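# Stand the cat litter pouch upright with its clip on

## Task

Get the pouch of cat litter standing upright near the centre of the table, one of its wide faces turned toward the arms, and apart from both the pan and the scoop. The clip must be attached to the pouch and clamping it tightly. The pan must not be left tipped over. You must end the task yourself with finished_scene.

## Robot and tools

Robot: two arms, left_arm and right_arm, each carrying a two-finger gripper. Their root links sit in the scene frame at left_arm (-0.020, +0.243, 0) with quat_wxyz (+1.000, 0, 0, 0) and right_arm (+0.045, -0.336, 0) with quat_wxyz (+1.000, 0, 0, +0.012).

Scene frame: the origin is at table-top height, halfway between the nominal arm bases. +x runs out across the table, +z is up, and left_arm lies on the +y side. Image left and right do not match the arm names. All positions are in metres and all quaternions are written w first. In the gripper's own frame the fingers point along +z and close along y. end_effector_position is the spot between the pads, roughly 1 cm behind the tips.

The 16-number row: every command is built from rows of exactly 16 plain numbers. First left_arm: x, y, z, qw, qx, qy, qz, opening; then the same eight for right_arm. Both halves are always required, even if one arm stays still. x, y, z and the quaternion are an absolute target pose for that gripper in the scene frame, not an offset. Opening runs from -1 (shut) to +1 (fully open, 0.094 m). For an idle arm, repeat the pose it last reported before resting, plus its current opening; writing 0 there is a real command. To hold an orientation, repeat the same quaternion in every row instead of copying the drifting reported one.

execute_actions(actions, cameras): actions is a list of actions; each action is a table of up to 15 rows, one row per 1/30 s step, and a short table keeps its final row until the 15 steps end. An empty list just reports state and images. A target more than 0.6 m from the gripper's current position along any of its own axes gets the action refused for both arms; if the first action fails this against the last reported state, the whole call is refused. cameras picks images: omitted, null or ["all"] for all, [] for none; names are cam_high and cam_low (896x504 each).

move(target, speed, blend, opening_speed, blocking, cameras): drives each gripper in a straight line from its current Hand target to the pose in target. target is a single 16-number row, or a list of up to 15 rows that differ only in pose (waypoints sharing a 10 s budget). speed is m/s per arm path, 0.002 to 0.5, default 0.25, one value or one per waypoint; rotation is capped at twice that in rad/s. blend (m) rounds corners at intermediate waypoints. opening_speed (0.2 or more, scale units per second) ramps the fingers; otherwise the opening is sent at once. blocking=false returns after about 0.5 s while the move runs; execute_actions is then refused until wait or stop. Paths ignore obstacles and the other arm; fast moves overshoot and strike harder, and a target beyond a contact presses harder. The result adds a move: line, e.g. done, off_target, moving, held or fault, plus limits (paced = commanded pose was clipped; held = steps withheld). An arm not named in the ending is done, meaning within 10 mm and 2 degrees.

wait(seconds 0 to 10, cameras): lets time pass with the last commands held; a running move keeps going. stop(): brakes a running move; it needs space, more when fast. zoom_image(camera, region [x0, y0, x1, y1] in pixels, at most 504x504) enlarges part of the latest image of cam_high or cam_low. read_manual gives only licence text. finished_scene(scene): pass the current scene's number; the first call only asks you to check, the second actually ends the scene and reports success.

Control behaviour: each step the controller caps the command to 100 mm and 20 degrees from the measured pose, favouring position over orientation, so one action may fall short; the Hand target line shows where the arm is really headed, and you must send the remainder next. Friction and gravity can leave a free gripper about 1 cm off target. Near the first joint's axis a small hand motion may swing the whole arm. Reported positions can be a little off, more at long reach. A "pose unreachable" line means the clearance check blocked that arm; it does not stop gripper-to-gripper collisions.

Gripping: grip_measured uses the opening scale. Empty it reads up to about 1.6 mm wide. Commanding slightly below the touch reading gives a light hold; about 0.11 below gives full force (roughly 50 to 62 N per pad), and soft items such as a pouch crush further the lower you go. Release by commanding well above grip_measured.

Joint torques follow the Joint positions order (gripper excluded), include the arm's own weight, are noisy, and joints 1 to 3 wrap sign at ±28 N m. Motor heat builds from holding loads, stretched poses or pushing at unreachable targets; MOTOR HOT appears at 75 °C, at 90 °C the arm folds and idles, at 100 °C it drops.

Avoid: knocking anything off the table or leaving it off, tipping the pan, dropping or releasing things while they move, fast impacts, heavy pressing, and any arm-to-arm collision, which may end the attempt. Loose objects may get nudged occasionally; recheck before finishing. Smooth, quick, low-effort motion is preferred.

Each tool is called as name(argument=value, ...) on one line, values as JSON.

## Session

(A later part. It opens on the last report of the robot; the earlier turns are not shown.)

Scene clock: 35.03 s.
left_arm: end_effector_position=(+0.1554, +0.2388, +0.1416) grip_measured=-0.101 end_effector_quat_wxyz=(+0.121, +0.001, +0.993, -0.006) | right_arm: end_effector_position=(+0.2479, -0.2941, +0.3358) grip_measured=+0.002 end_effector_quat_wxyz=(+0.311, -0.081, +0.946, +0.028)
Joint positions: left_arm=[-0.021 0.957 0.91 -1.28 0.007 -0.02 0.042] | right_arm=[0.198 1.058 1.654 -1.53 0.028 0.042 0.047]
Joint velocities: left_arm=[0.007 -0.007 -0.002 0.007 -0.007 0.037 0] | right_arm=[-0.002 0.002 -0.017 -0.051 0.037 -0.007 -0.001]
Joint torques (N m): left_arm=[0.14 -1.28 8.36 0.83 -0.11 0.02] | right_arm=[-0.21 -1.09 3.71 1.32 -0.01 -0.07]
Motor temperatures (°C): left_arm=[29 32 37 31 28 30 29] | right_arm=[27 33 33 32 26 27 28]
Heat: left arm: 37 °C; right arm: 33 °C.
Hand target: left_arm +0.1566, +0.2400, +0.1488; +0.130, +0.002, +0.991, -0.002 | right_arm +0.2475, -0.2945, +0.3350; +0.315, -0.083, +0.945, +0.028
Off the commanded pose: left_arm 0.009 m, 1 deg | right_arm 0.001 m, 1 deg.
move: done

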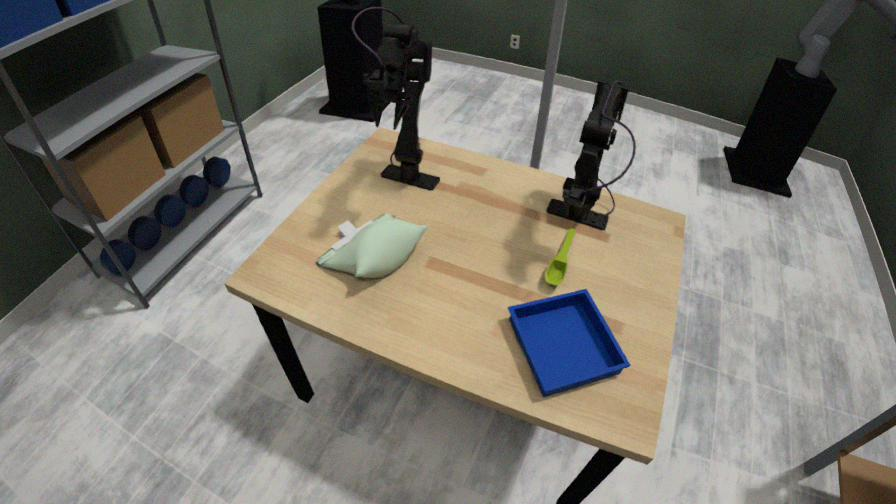

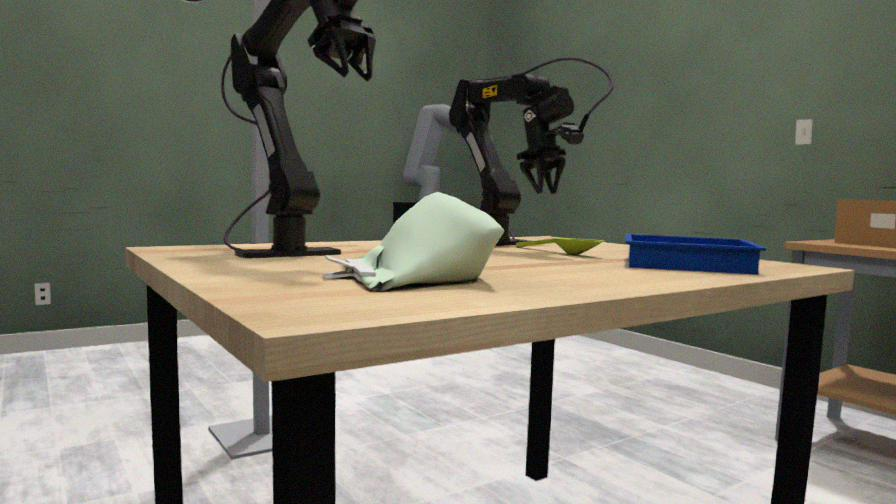

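move(target=[[0.155, 0.24, 0.15, 0.1305, 0.0, 0.9914, 0.0, -0.1, 0.44, -0.31, 0.27, 0.2924, 0.0, 0.9563, 0.0, -0.4], [0.155, 0.24, 0.15, 0.1305, 0.0, 0.9914, 0.0, -0.1, 0.58, -0.32, 0.21, 0.3420, 0.0, 0.9397, 0.0, -0.4]], speed=0.2, blend=0.04)

Scene clock: 46.80 s.
left_arm: end_effector_position=(+0.1535, +0.2398, +0.1411) grip_measured=-0.101 end_effector_quat_wxyz=(+0.117, +0.000, +0.993, -0.003) | right_arm: end_effector_position=(+0.5722, -0.3232, +0.2013) grip_measured=-0.398 end_effector_quat_wxyz=(+0.330, -0.001, +0.944, -0.003)
Joint positions: left_arm=[-0.021 0.957 0.91 -1.288 0.001 -0.021 0.042] | right_arm=[0.006 1.972 1.868 -0.795 0.024 0.02 0.028]
Joint velocities: left_arm=[0.012 -0.002 -0.022 -0.022 0.11 0.022 0] | right_arm=[-0.002 0.007 -0.012 -0.007 -0.007 -0.051 0]
Joint torques (N m): left_arm=[-0.31 -1.44 8.65 0.76 -0.11 -0.06] | right_arm=[-0.76 -9.24 9.42 1.32 -0.15 -0.14]
Motor temperatures (°C): left_arm=[29 31 39 31 28 30 28] | right_arm=[27 33 33 32 26 27 28]
Heat: left arm: 39 °C; right arm: 33 °C.
Hand target: left_arm +0.1551, +0.2400, +0.1497; +0.131, +0.000, +0.991, +0.000 | right_arm +0.5804, -0.3258, +0.2094; +0.344, -0.001, +0.939, -0.001
Off the commanded pose: left_arm 0.009 m, 2 deg | right_arm 0.012 m, 2 deg.
move: off_target (right_arm)

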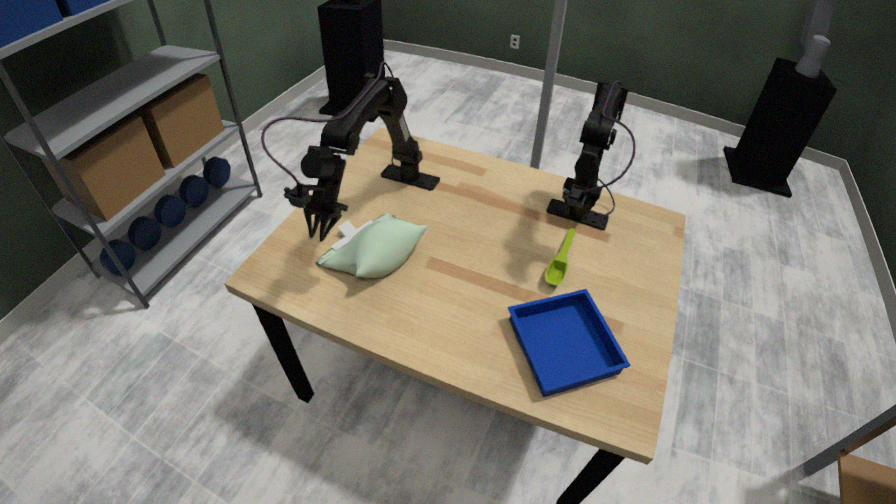

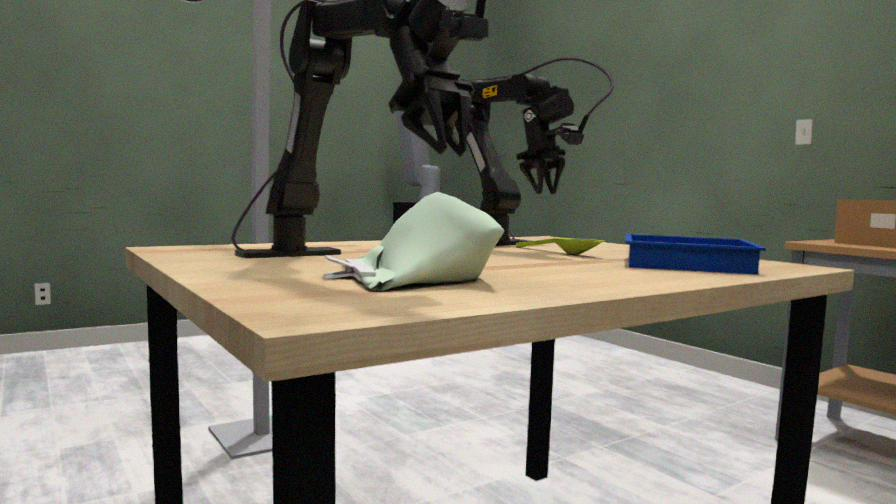

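zoom_image(camera="cam_high", region=[260, 130, 460, 310])

zoom_image(camera="cam_low", region=[300, 20, 560, 310])

Scaled by 2.520.

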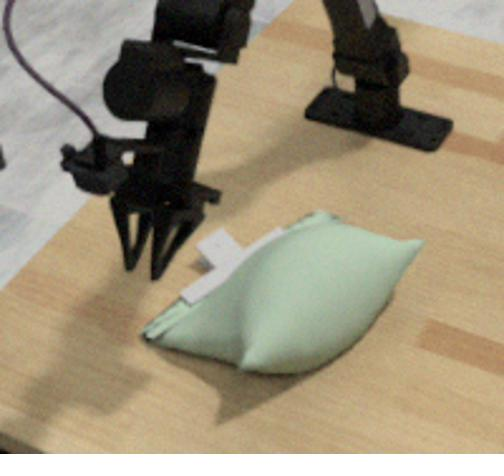

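Scaled by 1.738.

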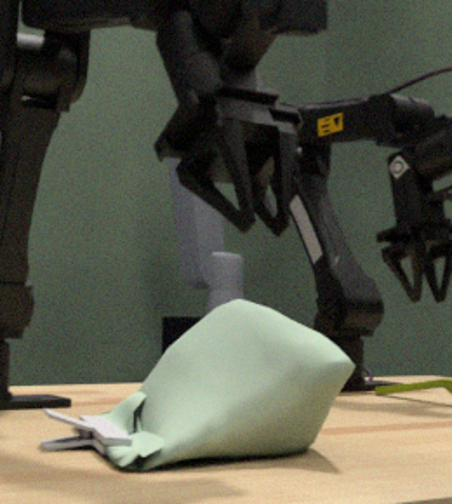

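move(target=[[0.155, 0.24, 0.15, 0.1305, 0.0, 0.9914, 0.0, -0.1, 0.592, -0.334, 0.11, 0.2164, 0.0, 0.9763, 0.0, -0.4], [0.155, 0.24, 0.15, 0.1305, 0.0, 0.9914, 0.0, -0.1, 0.588, -0.334, 0.045, 0.1736, 0.0, 0.9848, 0.0, -0.4]], speed=0.1, blend=0.02)

zoom_image(camera="cam_high", region=[260, 130, 460, 310])

zoom_image(camera="cam_low", region=[300, 20, 560, 310])

Scene clock: 50.00 s.
left_arm: end_effector_position=(+0.1534, +0.2398, +0.1411) grip_measured=-0.101 end_effector_quat_wxyz=(+0.117, +0.000, +0.993, -0.003) | right_arm: end_effector_position=(+0.5902, -0.3309, +0.0592) grip_measured=-0.398 end_effector_quat_wxyz=(+0.185, +0.002, +0.983, -0.002)
Joint positions: left_arm=[-0.021 0.957 0.91 -1.289 0.001 -0.021 0.042] | right_arm=[-0.014 2.34 2.03 -0.889 0.008 0.012 0.028]
Joint velocities: left_arm=[-0.007 0.002 -0.007 -0.007 -0.007 -0.022 0.001] | right_arm=[-0.007 -0.007 -0.002 -0.037 0.022 0.051 -0.001]
Joint torques (N m): left_arm=[-0.49 -1.63 8.46 0.8 -0.12 -0.07] | right_arm=[-1.09 -11.14 5.05 0.93 -0.11 -0.1]
Motor temperatures (°C): left_arm=[29 31 39 31 28 30 28] | right_arm=[27 34 34 32 26 27 28]
Heat: left arm: 39 °C; right arm: 34 °C.
Hand target: left_arm +0.1551, +0.2400, +0.1497; +0.131, +0.000, +0.991, +0.000 | right_arm +0.5880, -0.3344, +0.0438; +0.174, +0.003, +0.985, +0.000
Off the commanded pose: left_arm 0.009 m, 2 deg | right_arm 0.015 m, 1 deg.
move: off_target (right_arm)

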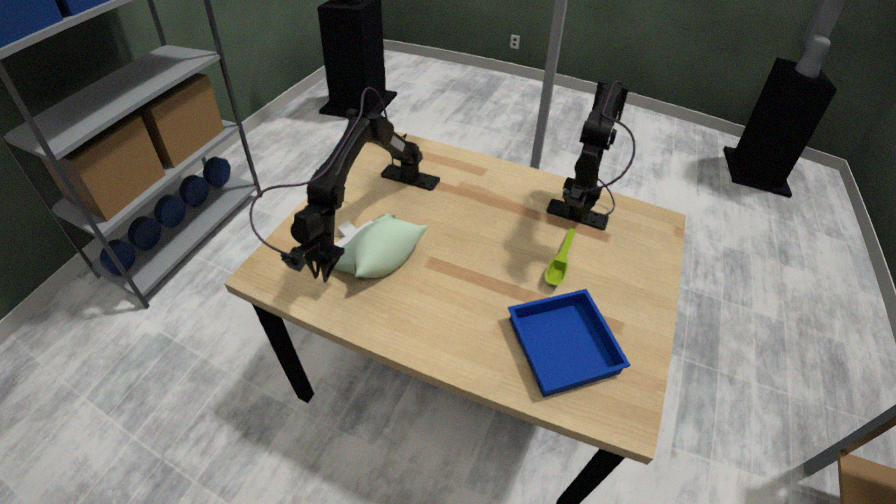

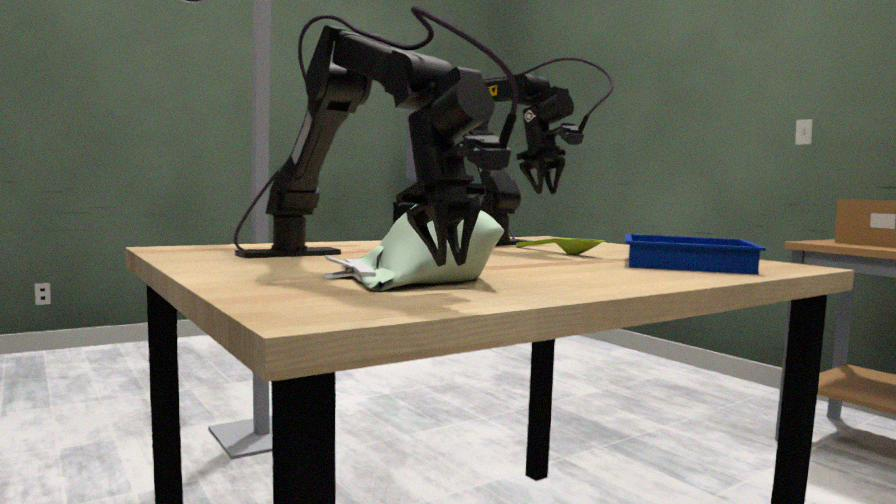

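Scaled by 2.520.

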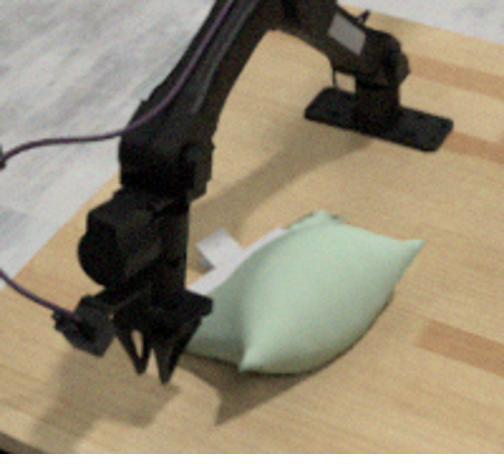

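Scaled by 1.738.

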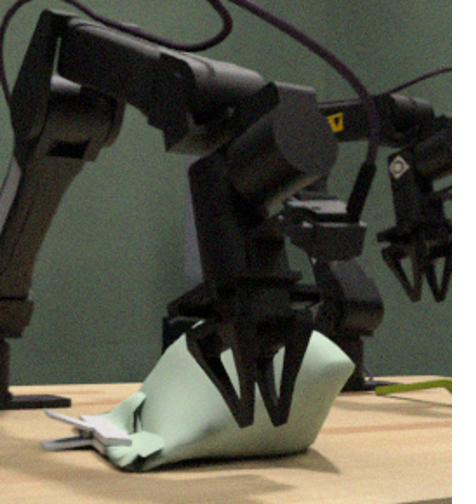

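move(target=[[0.155, 0.24, 0.15, 0.1305, 0.0, 0.9914, 0.0, -0.1, 0.575, -0.334, 0.032, 0.1736, 0.0, 0.9848, 0.0, -0.4], [0.155, 0.24, 0.15, 0.1305, 0.0, 0.9914, 0.0, -0.1, 0.52, -0.334, 0.032, 0.1564, 0.0, 0.9877, 0.0, -0.4]], speed=[0.06, 0.05], blend=0.005)

zoom_image(camera="cam_high", region=[260, 130, 460, 310])

zoom_image(camera="cam_low", region=[300, 20, 560, 310])

Scene clock: 52.07 s.
left_arm: end_effector_position=(+0.1533, +0.2398, +0.1411) grip_measured=-0.101 end_effector_quat_wxyz=(+0.117, +0.000, +0.993, -0.003) | right_arm: end_effector_position=(+0.5386, -0.3324, +0.0347) grip_measured=-0.398 end_effector_quat_wxyz=(+0.182, +0.002, +0.983, -0.002)
Joint positions: left_arm=[-0.021 0.957 0.91 -1.289 0.001 -0.021 0.042] | right_arm=[-0.016 2.146 1.611 -0.67 0.007 0.009 0.028]
Joint velocities: left_arm=[-0.012 0.012 0.002 -0.022 0.081 0.007 -0.001] | right_arm=[0.002 -0.002 -0.012 0.022 -0.007 -0.022 -0.001]
Joint torques (N m): left_arm=[-0.27 -1.52 8.57 0.78 -0.1 -0.04] | right_arm=[-0.18 -12.92 4.08 0.39 -0.08 -0.06]
Motor temperatures (°C): left_arm=[29 31 39 31 28 30 28] | right_arm=[27 36 34 32 26 27 28]
Heat: left arm: 39 °C; right arm: 36 °C.
Hand target: left_arm +0.1550, +0.2400, +0.1497; +0.130, +0.000, +0.991, +0.000 | right_arm +0.5212, -0.3329, +0.0320; +0.157, +0.001, +0.988, +0.000
Off the commanded pose: left_arm 0.009 m, 2 deg | right_arm 0.019 m, 3 deg.
move: off_target (right_arm)

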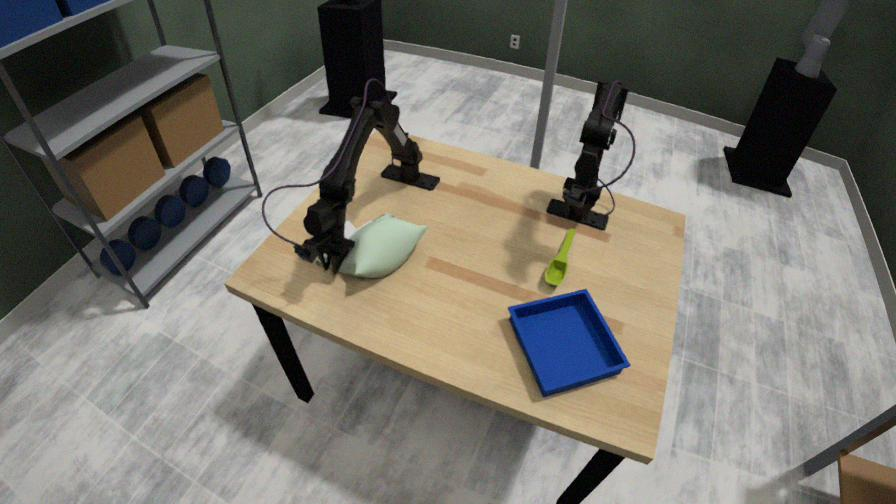

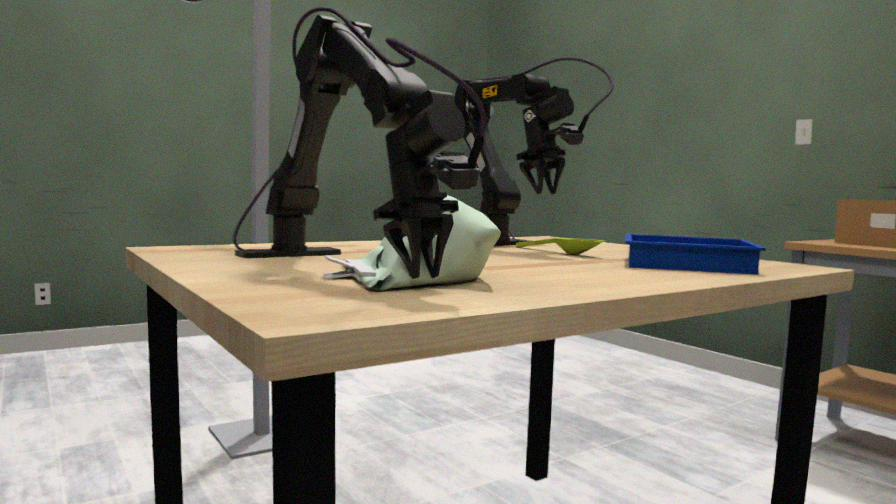

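Scaled by 2.520.

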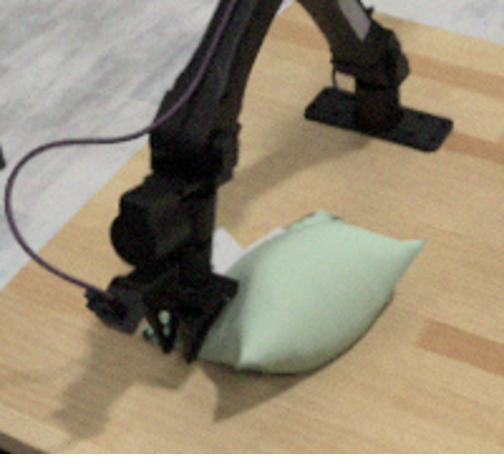

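Scaled by 1.738.

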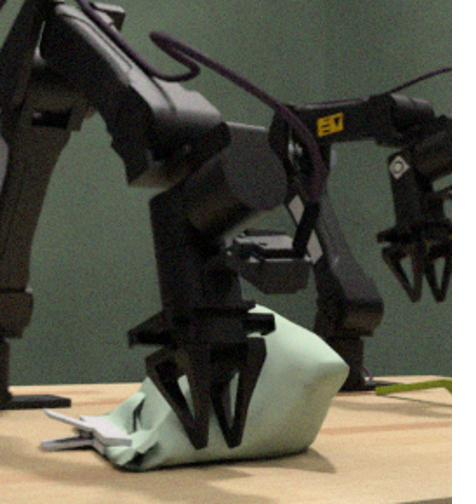

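move(target=[[0.155, 0.24, 0.15, 0.1305, 0.0, 0.9914, 0.0, -0.1, 0.46, -0.334, 0.032, 0.1219, 0.0, 0.9925, 0.0, -0.4]], speed=[0.05])

zoom_image(camera="cam_high", region=[260, 130, 460, 310])

zoom_image(camera="cam_low", region=[300, 20, 560, 310])

Scene clock: 53.83 s.
left_arm: end_effector_position=(+0.1533, +0.2399, +0.1411) grip_measured=-0.101 end_effector_quat_wxyz=(+0.117, +0.000, +0.993, -0.003) | right_arm: end_effector_position=(+0.5018, -0.3334, +0.0510) grip_measured=-0.398 end_effector_quat_wxyz=(+0.195, +0.002, +0.981, -0.004)
Joint positions: left_arm=[-0.021 0.957 0.91 -1.289 0 -0.021 0.042] | right_arm=[-0.016 1.973 1.406 -0.613 0.011 0.01 0.028]
Joint velocities: left_arm=[-0.027 0.002 -0.002 -0.037 -0.007 0.037 0.001] | right_arm=[-0.002 -0.002 -0.002 -0.081 -0.022 -0.037 0]
Joint torques (N m): left_arm=[-0.35 -1.57 8.58 0.81 -0.08 -0.03] | right_arm=[-0.13 -10.47 2.93 -0.21 -0.12 -0.03]
Motor temperatures (°C): left_arm=[29 31 40 31 28 30 28] | right_arm=[27 37 34 31 26 27 28]
Heat: left arm: 40 °C; right arm: 37 °C.
Hand target: left_arm +0.1551, +0.2401, +0.1497; +0.131, +0.000, +0.991, +0.000 | right_arm +0.4627, -0.3328, +0.0332; +0.123, +0.001, +0.992, +0.000
Off the commanded pose: left_arm 0.009 m, 2 deg | right_arm 0.046 m, 8 deg.
move: off_target (right_arm)

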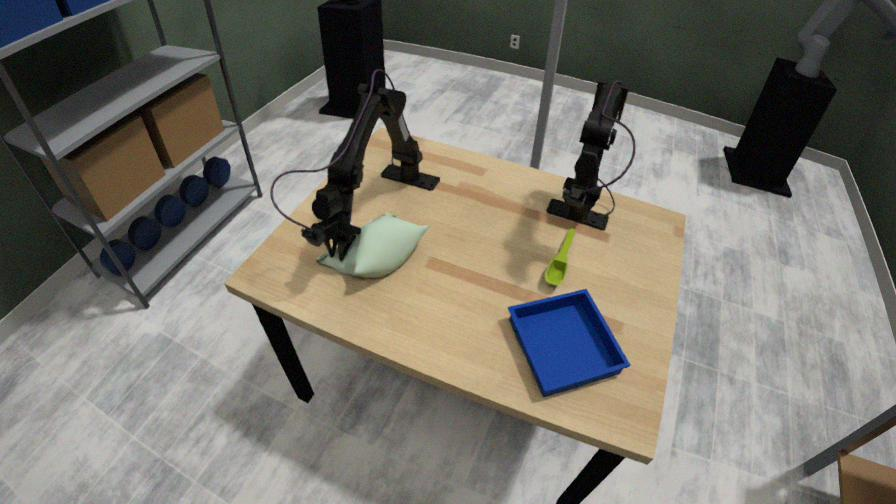

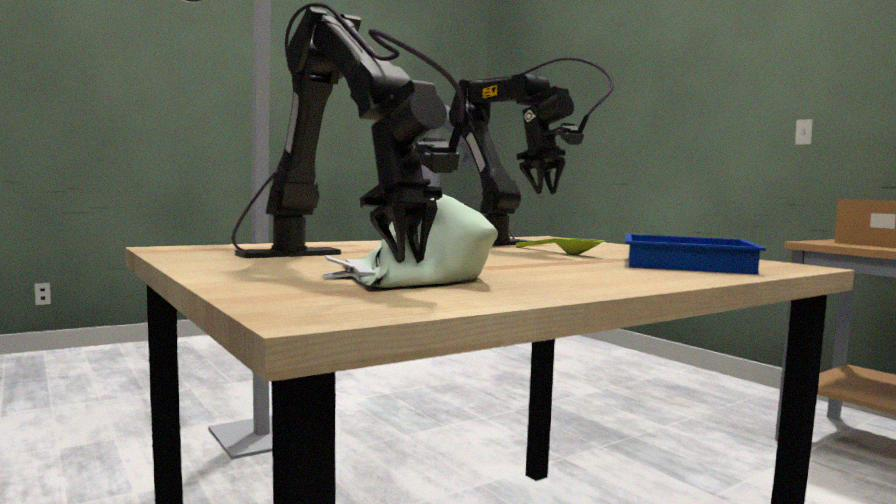

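Scaled by 2.520.

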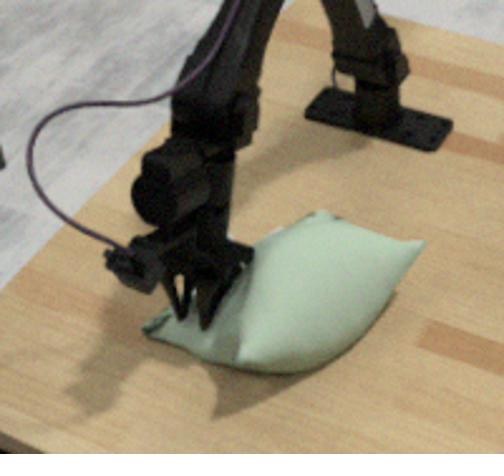

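Scaled by 1.738.

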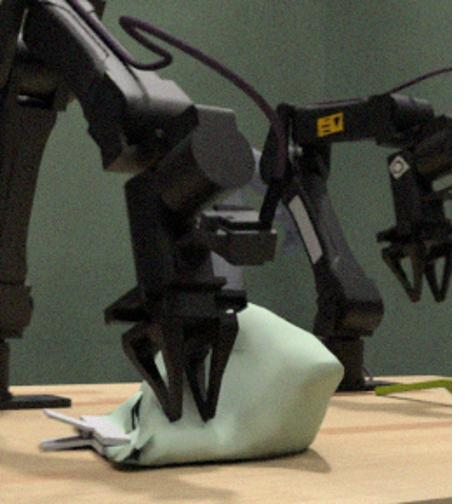

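move(target=[[0.155, 0.24, 0.15, 0.1305, 0.0, 0.9914, 0.0, -0.1, 0.515, -0.332, 0.12, 0.1736, 0.0, 0.9848, 0.0, -0.3], [0.155, 0.24, 0.15, 0.1305, 0.0, 0.9914, 0.0, -0.1, 0.592, -0.312, 0.12, 0.1736, 0.0, 0.9848, 0.0, -0.3], [0.155, 0.24, 0.15, 0.1305, 0.0, 0.9914, 0.0, -0.1, 0.588, -0.312, 0.02, 0.1219, 0.0, 0.9925, 0.0, -0.3]], speed=[0.08, 0.15, 0.1], blend=0.02)

zoom_image(camera="cam_high", region=[260, 130, 460, 310])

zoom_image(camera="cam_low", region=[300, 20, 560, 310])

Scene clock: 57.73 s.
left_arm: end_effector_position=(+0.1533, +0.2399, +0.1411) grip_measured=-0.101 end_effector_quat_wxyz=(+0.117, +0.000, +0.993, -0.003) | right_arm: end_effector_position=(+0.5879, -0.3160, +0.0321) grip_measured=-0.302 end_effector_quat_wxyz=(+0.129, +0.001, +0.992, +0.000)
Joint positions: left_arm=[-0.021 0.957 0.91 -1.289 0 -0.021 0.042] | right_arm=[0.014 2.479 2.204 -1.038 0.01 0.038 0.033]
Joint velocities: left_arm=[0.002 -0.017 0.007 0.007 -0.037 0.022 0] | right_arm=[-0.002 -0.022 0.002 0.051 -0.051 0.081 0]
Joint torques (N m): left_arm=[-0.5 -1.51 8.49 0.81 -0.12 -0.01] | right_arm=[0.46 -11.93 5.41 0.74 -0.05 0.04]
Motor temperatures (°C): left_arm=[29 31 40 31 28 30 28] | right_arm=[27 38 34 31 26 27 28]
Heat: left arm: 40 °C; right arm: 38 °C.
Hand target: left_arm +0.1551, +0.2400, +0.1497; +0.131, +0.000, +0.991, +0.000 | right_arm +0.5873, -0.3133, +0.0191; +0.121, +0.001, +0.993, +0.000
Off the commanded pose: left_arm 0.009 m, 2 deg | right_arm 0.013 m, 1 deg.
move: off_target (right_arm)

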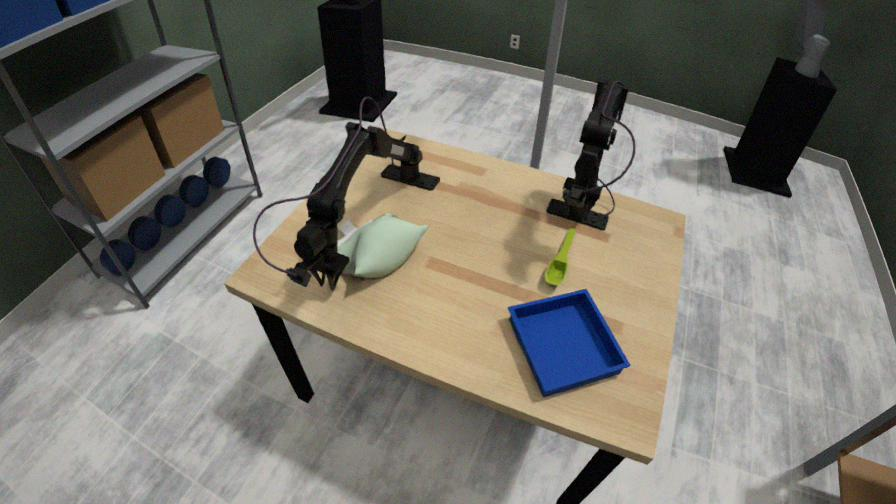

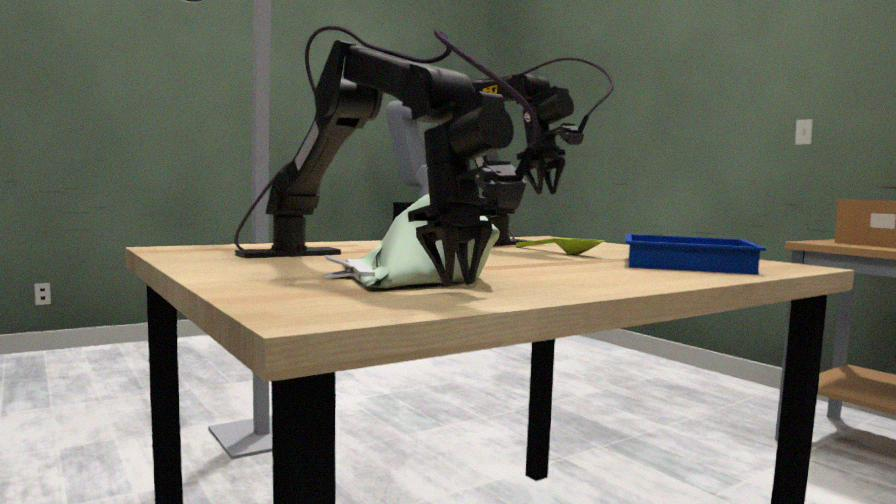

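Scaled by 2.520.

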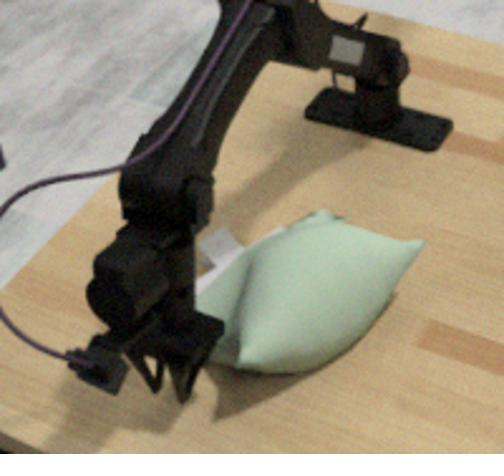

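Scaled by 1.738.

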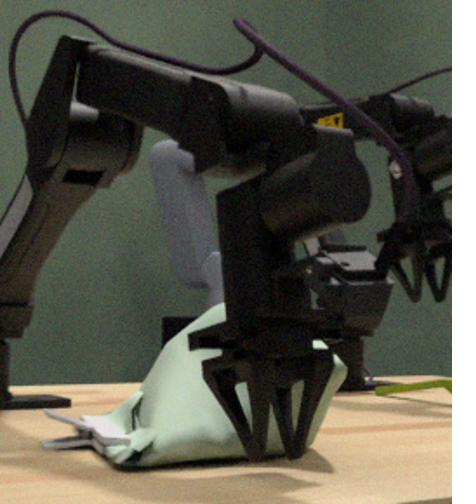

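move(target=[[0.155, 0.24, 0.15, 0.1305, 0.0, 0.9914, 0.0, -0.1, 0.51, -0.312, 0.02, 0.1045, 0.0, 0.9945, 0.0, -0.3]], speed=[0.05])

zoom_image(camera="cam_high", region=[260, 130, 460, 310])

zoom_image(camera="cam_low", region=[300, 20, 560, 310])

Scene clock: 59.93 s.
left_arm: end_effector_position=(+0.1533, +0.2399, +0.1411) grip_measured=-0.101 end_effector_quat_wxyz=(+0.117, +0.000, +0.993, -0.003) | right_arm: end_effector_position=(+0.5386, -0.3195, +0.0266) grip_measured=-0.302 end_effector_quat_wxyz=(+0.149, +0.007, +0.989, -0.003)
Joint positions: left_arm=[-0.021 0.957 0.91 -1.289 0 -0.021 0.042] | right_arm=[0.014 2.211 1.705 -0.767 0.019 0.049 0.033]
Joint velocities: left_arm=[-0.007 -0.007 -0.002 0.007 -0.022 -0.051 0] | right_arm=[-0.002 -0.002 0.002 0.037 -0.037 -0.11 0.001]
Joint torques (N m): left_arm=[-0.49 -1.39 8.47 0.75 -0.08 -0.05] | right_arm=[1.78 -13.2 3.45 0.01 -0.14 0.05]
Motor temperatures (°C): left_arm=[29 31 40 31 28 30 28] | right_arm=[27 39 34 31 26 27 28]
Heat: left arm: 40 °C; right arm: 39 °C.
Hand target: left_arm +0.1551, +0.2400, +0.1497; +0.131, +0.000, +0.991, +0.000 | right_arm +0.5119, -0.3113, +0.0202; +0.104, +0.001, +0.995, +0.000
Off the commanded pose: left_arm 0.009 m, 2 deg | right_arm 0.030 m, 5 deg.
move: off_target (right_arm)

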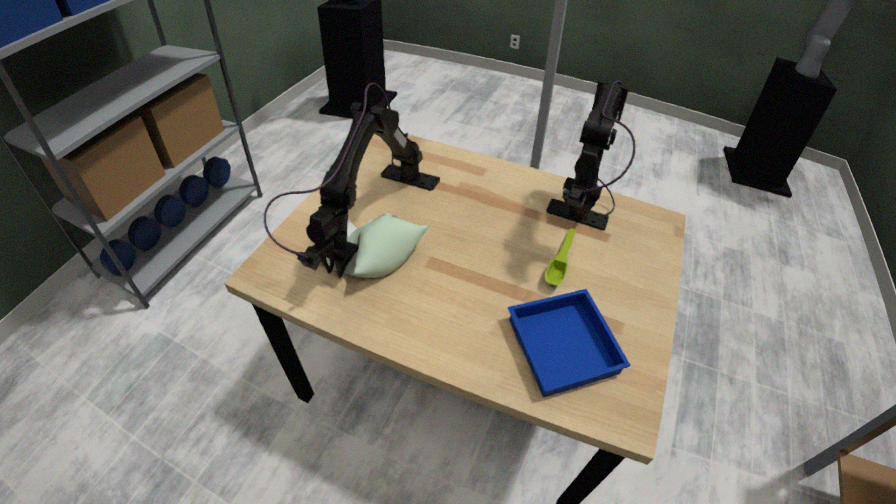

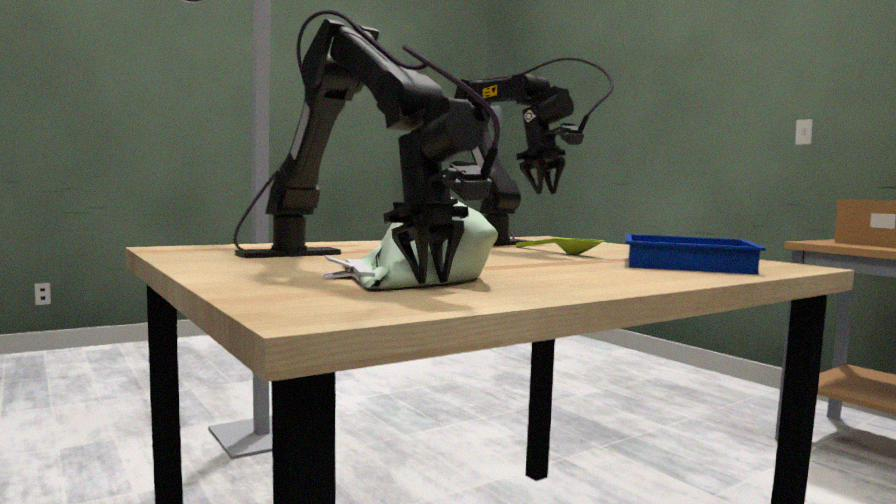

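Scaled by 2.520.

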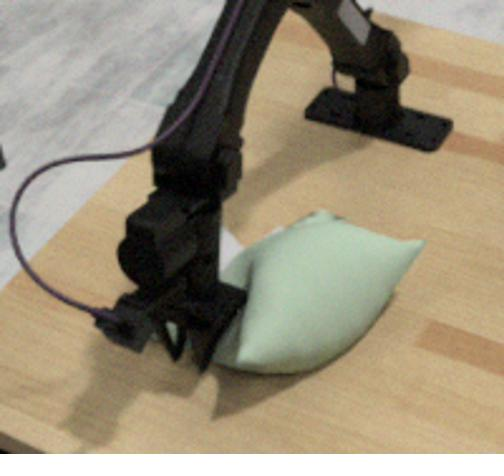

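Scaled by 1.738.

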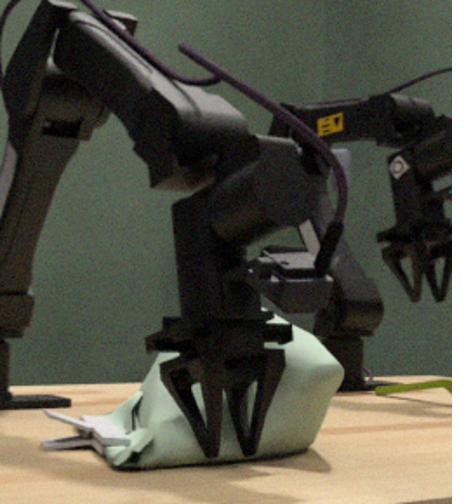

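move(target=[[0.155, 0.24, 0.15, 0.1305, 0.0, 0.9914, 0.0, -0.1, 0.45, -0.312, 0.02, 0.0872, 0.0, 0.9962, 0.0, -0.3]], speed=[0.05])

zoom_image(camera="cam_high", region=[260, 130, 460, 310])

zoom_image(camera="cam_low", region=[300, 20, 560, 310])

Scene clock: 61.67 s.
left_arm: end_effector_position=(+0.1533, +0.2399, +0.1411) grip_measured=-0.101 end_effector_quat_wxyz=(+0.117, +0.000, +0.993, -0.003) | right_arm: end_effector_position=(+0.4962, -0.3263, +0.0381) grip_measured=-0.302 end_effector_quat_wxyz=(+0.166, +0.017, +0.986, -0.015)
Joint positions: left_arm=[-0.021 0.957 0.91 -1.289 0 -0.021 0.042] | right_arm=[0.014 2.013 1.431 -0.658 0.048 0.065 0.033]
Joint velocities: left_arm=[0.032 -0.012 0.007 0.022 -0.066 0.051 0] | right_arm=[0.002 -0.007 0.002 0.007 -0.051 0.066 0]
Joint torques (N m): left_arm=[-0.65 -1.52 8.64 0.76 -0.09 -0.04] | right_arm=[2.19 -10.52 2.88 -0.36 -0.44 -0.06]
Motor temperatures (°C): left_arm=[29 31 40 31 28 30 28] | right_arm=[27 39 34 31 26 27 28]
Heat: left arm: 40 °C; right arm: 39 °C.
Hand target: left_arm +0.1551, +0.2400, +0.1497; +0.131, +0.000, +0.991, +0.000 | right_arm +0.4533, -0.3122, +0.0214; +0.088, +0.002, +0.996, -0.001
Off the commanded pose: left_arm 0.009 m, 2 deg | right_arm 0.052 m, 10 deg.
move: off_target (right_arm)

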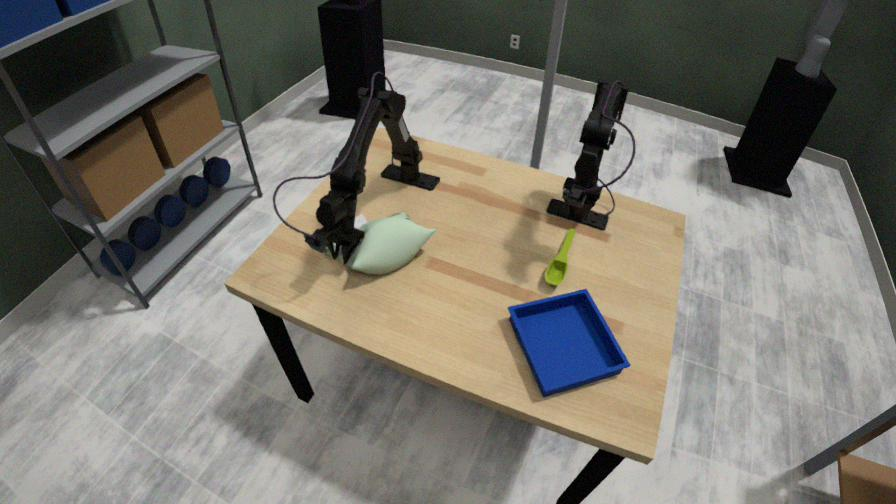

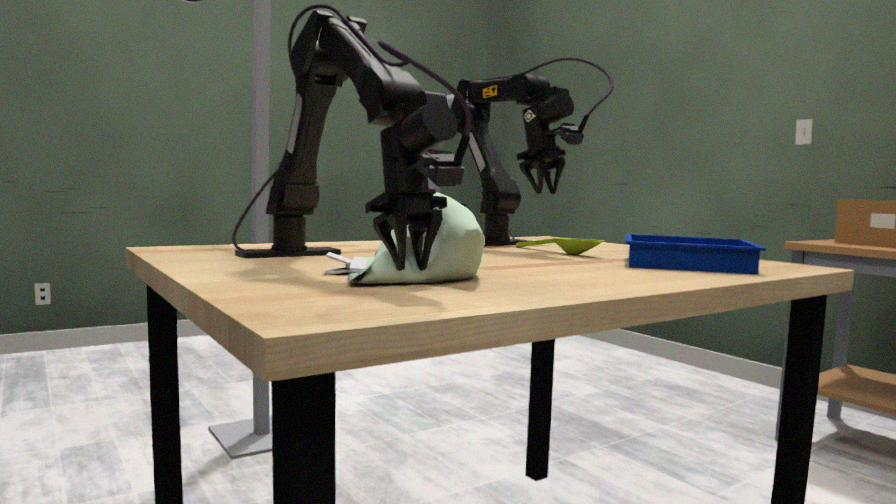

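Scaled by 2.520.

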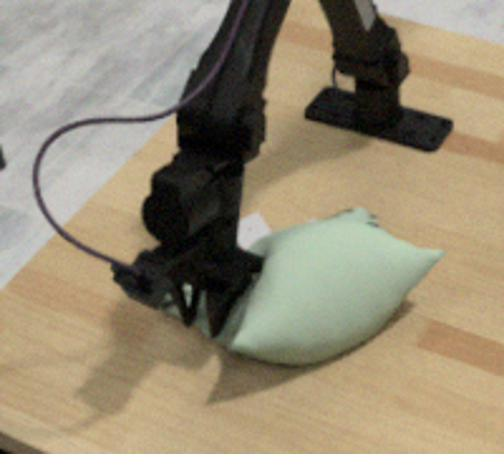

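Scaled by 1.738.

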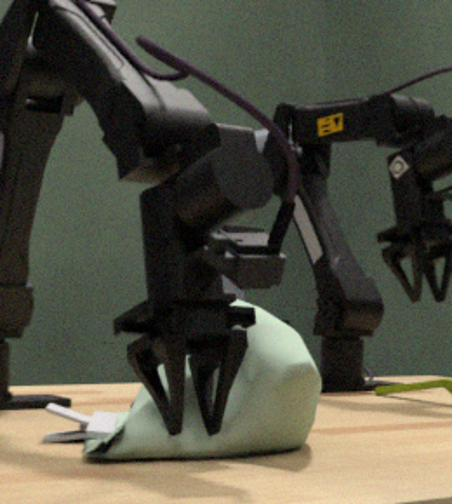

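execute_actions(actions=[])

Scene clock: 62.43 s.
left_arm: end_effector_position=(+0.1533, +0.2399, +0.1411) grip_measured=-0.101 end_effector_quat_wxyz=(+0.117, +0.000, +0.993, -0.003) | right_arm: end_effector_position=(+0.4962, -0.3263, +0.0381) grip_measured=-0.302 end_effector_quat_wxyz=(+0.166, +0.017, +0.986, -0.015)
Joint positions: left_arm=[-0.021 0.957 0.91 -1.289 0 -0.021 0.042] | right_arm=[0.014 2.013 1.431 -0.658 0.048 0.065 0.033]
Joint velocities: left_arm=[-0.012 0.007 -0.017 -0.022 0.037 -0.037 0] | right_arm=[0.002 0.017 0.007 -0.066 -0.066 0.037 0.001]
Joint torques (N m): left_arm=[-0.49 -1.46 8.66 0.75 -0.07 -0.08] | right_arm=[2 -10.76 2.77 -0.34 -0.42 -0.06]
Motor temperatures (°C): left_arm=[29 31 40 31 28 30 28] | right_arm=[27 39 34 31 26 27 28]
Heat: left arm: 40 °C; right arm: 39 °C.
Hand target: left_arm +0.1551, +0.2400, +0.1497; +0.131, +0.000, +0.991, +0.000 | right_arm +0.4532, -0.3122, +0.0214; +0.088, +0.002, +0.996, -0.001
Tool commands: left_gripper/opening=-0.1 right_gripper/opening=-0.3
Off the commanded pose: left_arm 0.009 m, 2 deg | right_arm 0.052 m, 10 deg.

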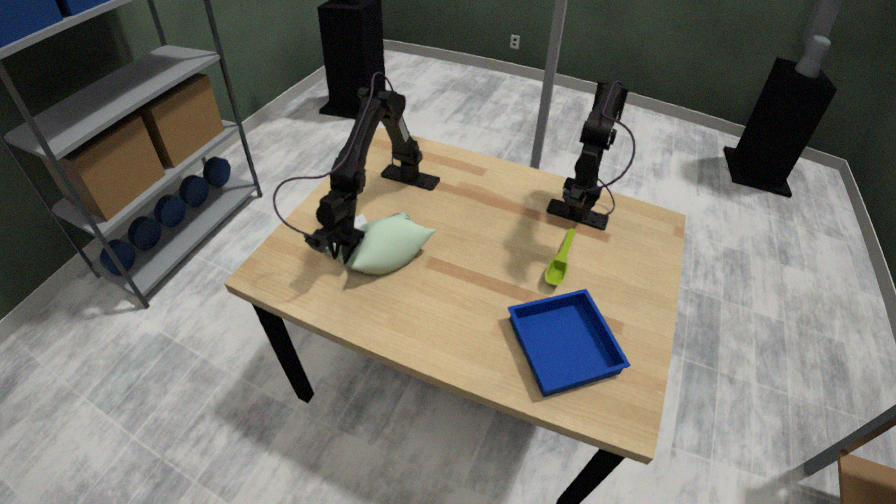

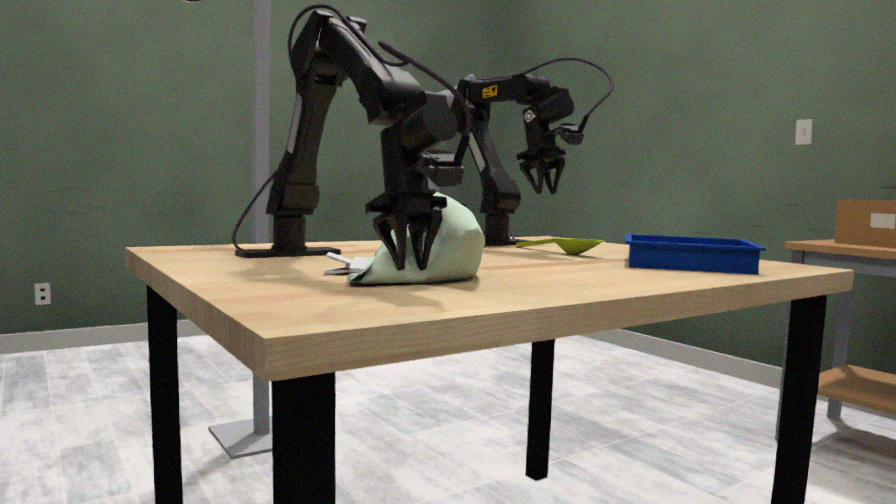

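zoom_image(camera="cam_high", region=[290, 190, 470, 292])

zoom_image(camera="cam_low", region=[320, 170, 500, 300])

Scaled by 2.800.

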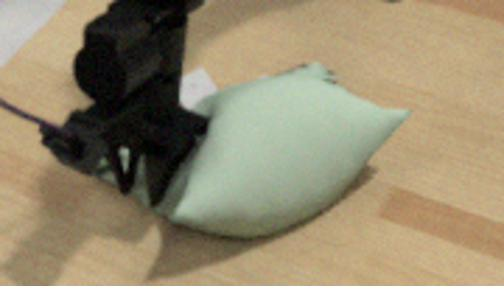

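Scaled by 2.800.

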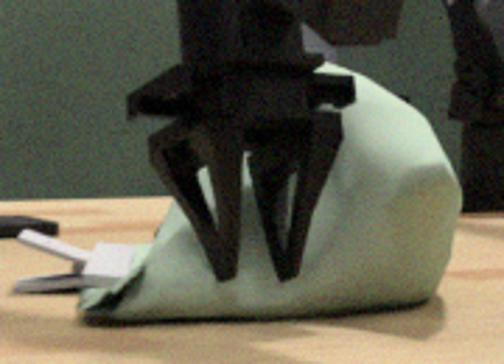

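move(target=[[0.155,0.24,0.15,0.1305,0,0.9914,0,-0.1,0.52,-0.333,0.045,0.1736,0,0.9848,0,-0.3],[0.155,0.24,0.15,0.1305,0,0.9914,0,-0.1,0.53,-0.35,0.13,0.1285,0.1721,0.9764,-0.0227,-0.3]], speed=[0.06,0.12], blend=0.02)

Scene clock: 68.73 s.
left_arm: end_effector_position=(+0.1532, +0.2399, +0.1410) grip_measured=-0.101 end_effector_quat_wxyz=(+0.117, +0.000, +0.993, -0.003) | right_arm: end_effector_position=(+0.5248, -0.3440, +0.1302) grip_measured=-0.302 end_effector_quat_wxyz=(+0.129, +0.164, +0.978, -0.016)
Joint positions: left_arm=[-0.021 0.957 0.91 -1.289 0 -0.021 0.042] | right_arm=[-0.015 2.17 2.066 -1.217 0.076 0.333 0.033]
Joint velocities: left_arm=[-0.007 -0.007 -0.002 -0.022 0.007 -0.007 0] | right_arm=[-0.002 0.002 0.002 -0.11 0.022 0.022 0.001]
Joint torques (N m): left_arm=[-0.53 -1.51 8.44 0.8 -0.05 -0.08] | right_arm=[-0.8 -9.69 8.66 0.48 0.16 0.08]
Motor temperatures (°C): left_arm=[29 30 41 31 28 30 28] | right_arm=[27 40 34 30 26 27 28]
Heat: left arm: 41 °C; right arm: 40 °C.
Hand target: left_arm +0.1550, +0.2400, +0.1497; +0.130, +0.000, +0.991, +0.000 | right_arm +0.5288, -0.3508, +0.1293; +0.129, +0.173, +0.976, -0.023
Off the commanded pose: left_arm 0.009 m, 2 deg | right_arm 0.008 m, 1 deg.
move: done

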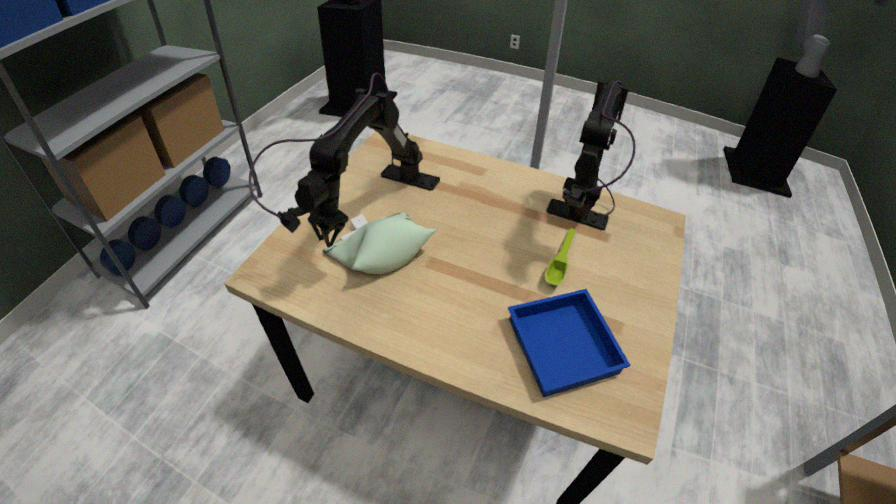

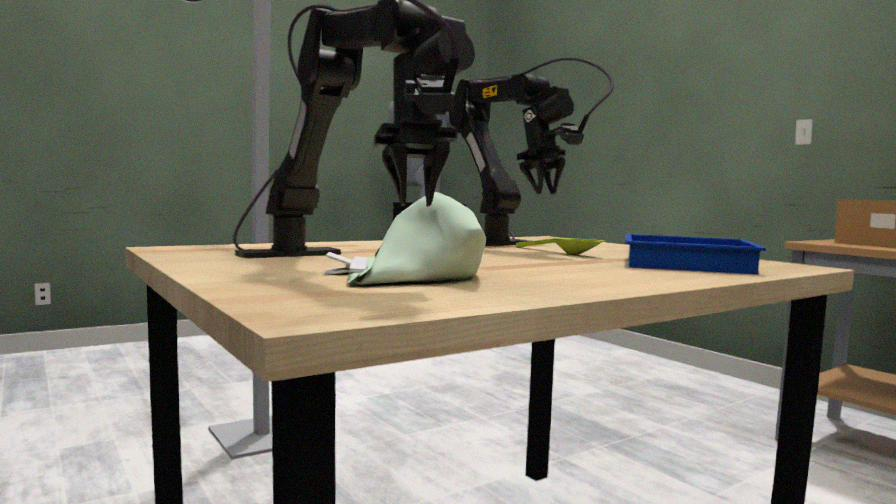

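zoom_image(camera="cam_high", region=[290, 190, 470, 292])

zoom_image(camera="cam_low", region=[320, 170, 500, 300])

Scaled by 2.800.

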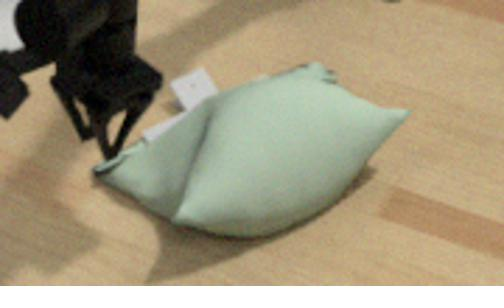

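Scaled by 2.800.

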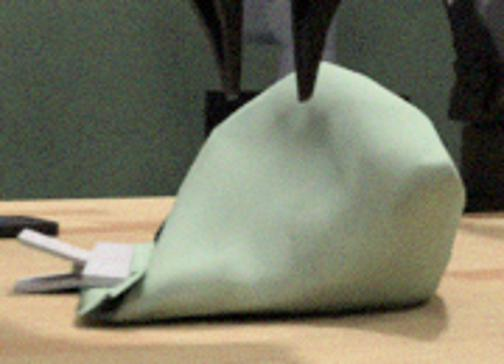

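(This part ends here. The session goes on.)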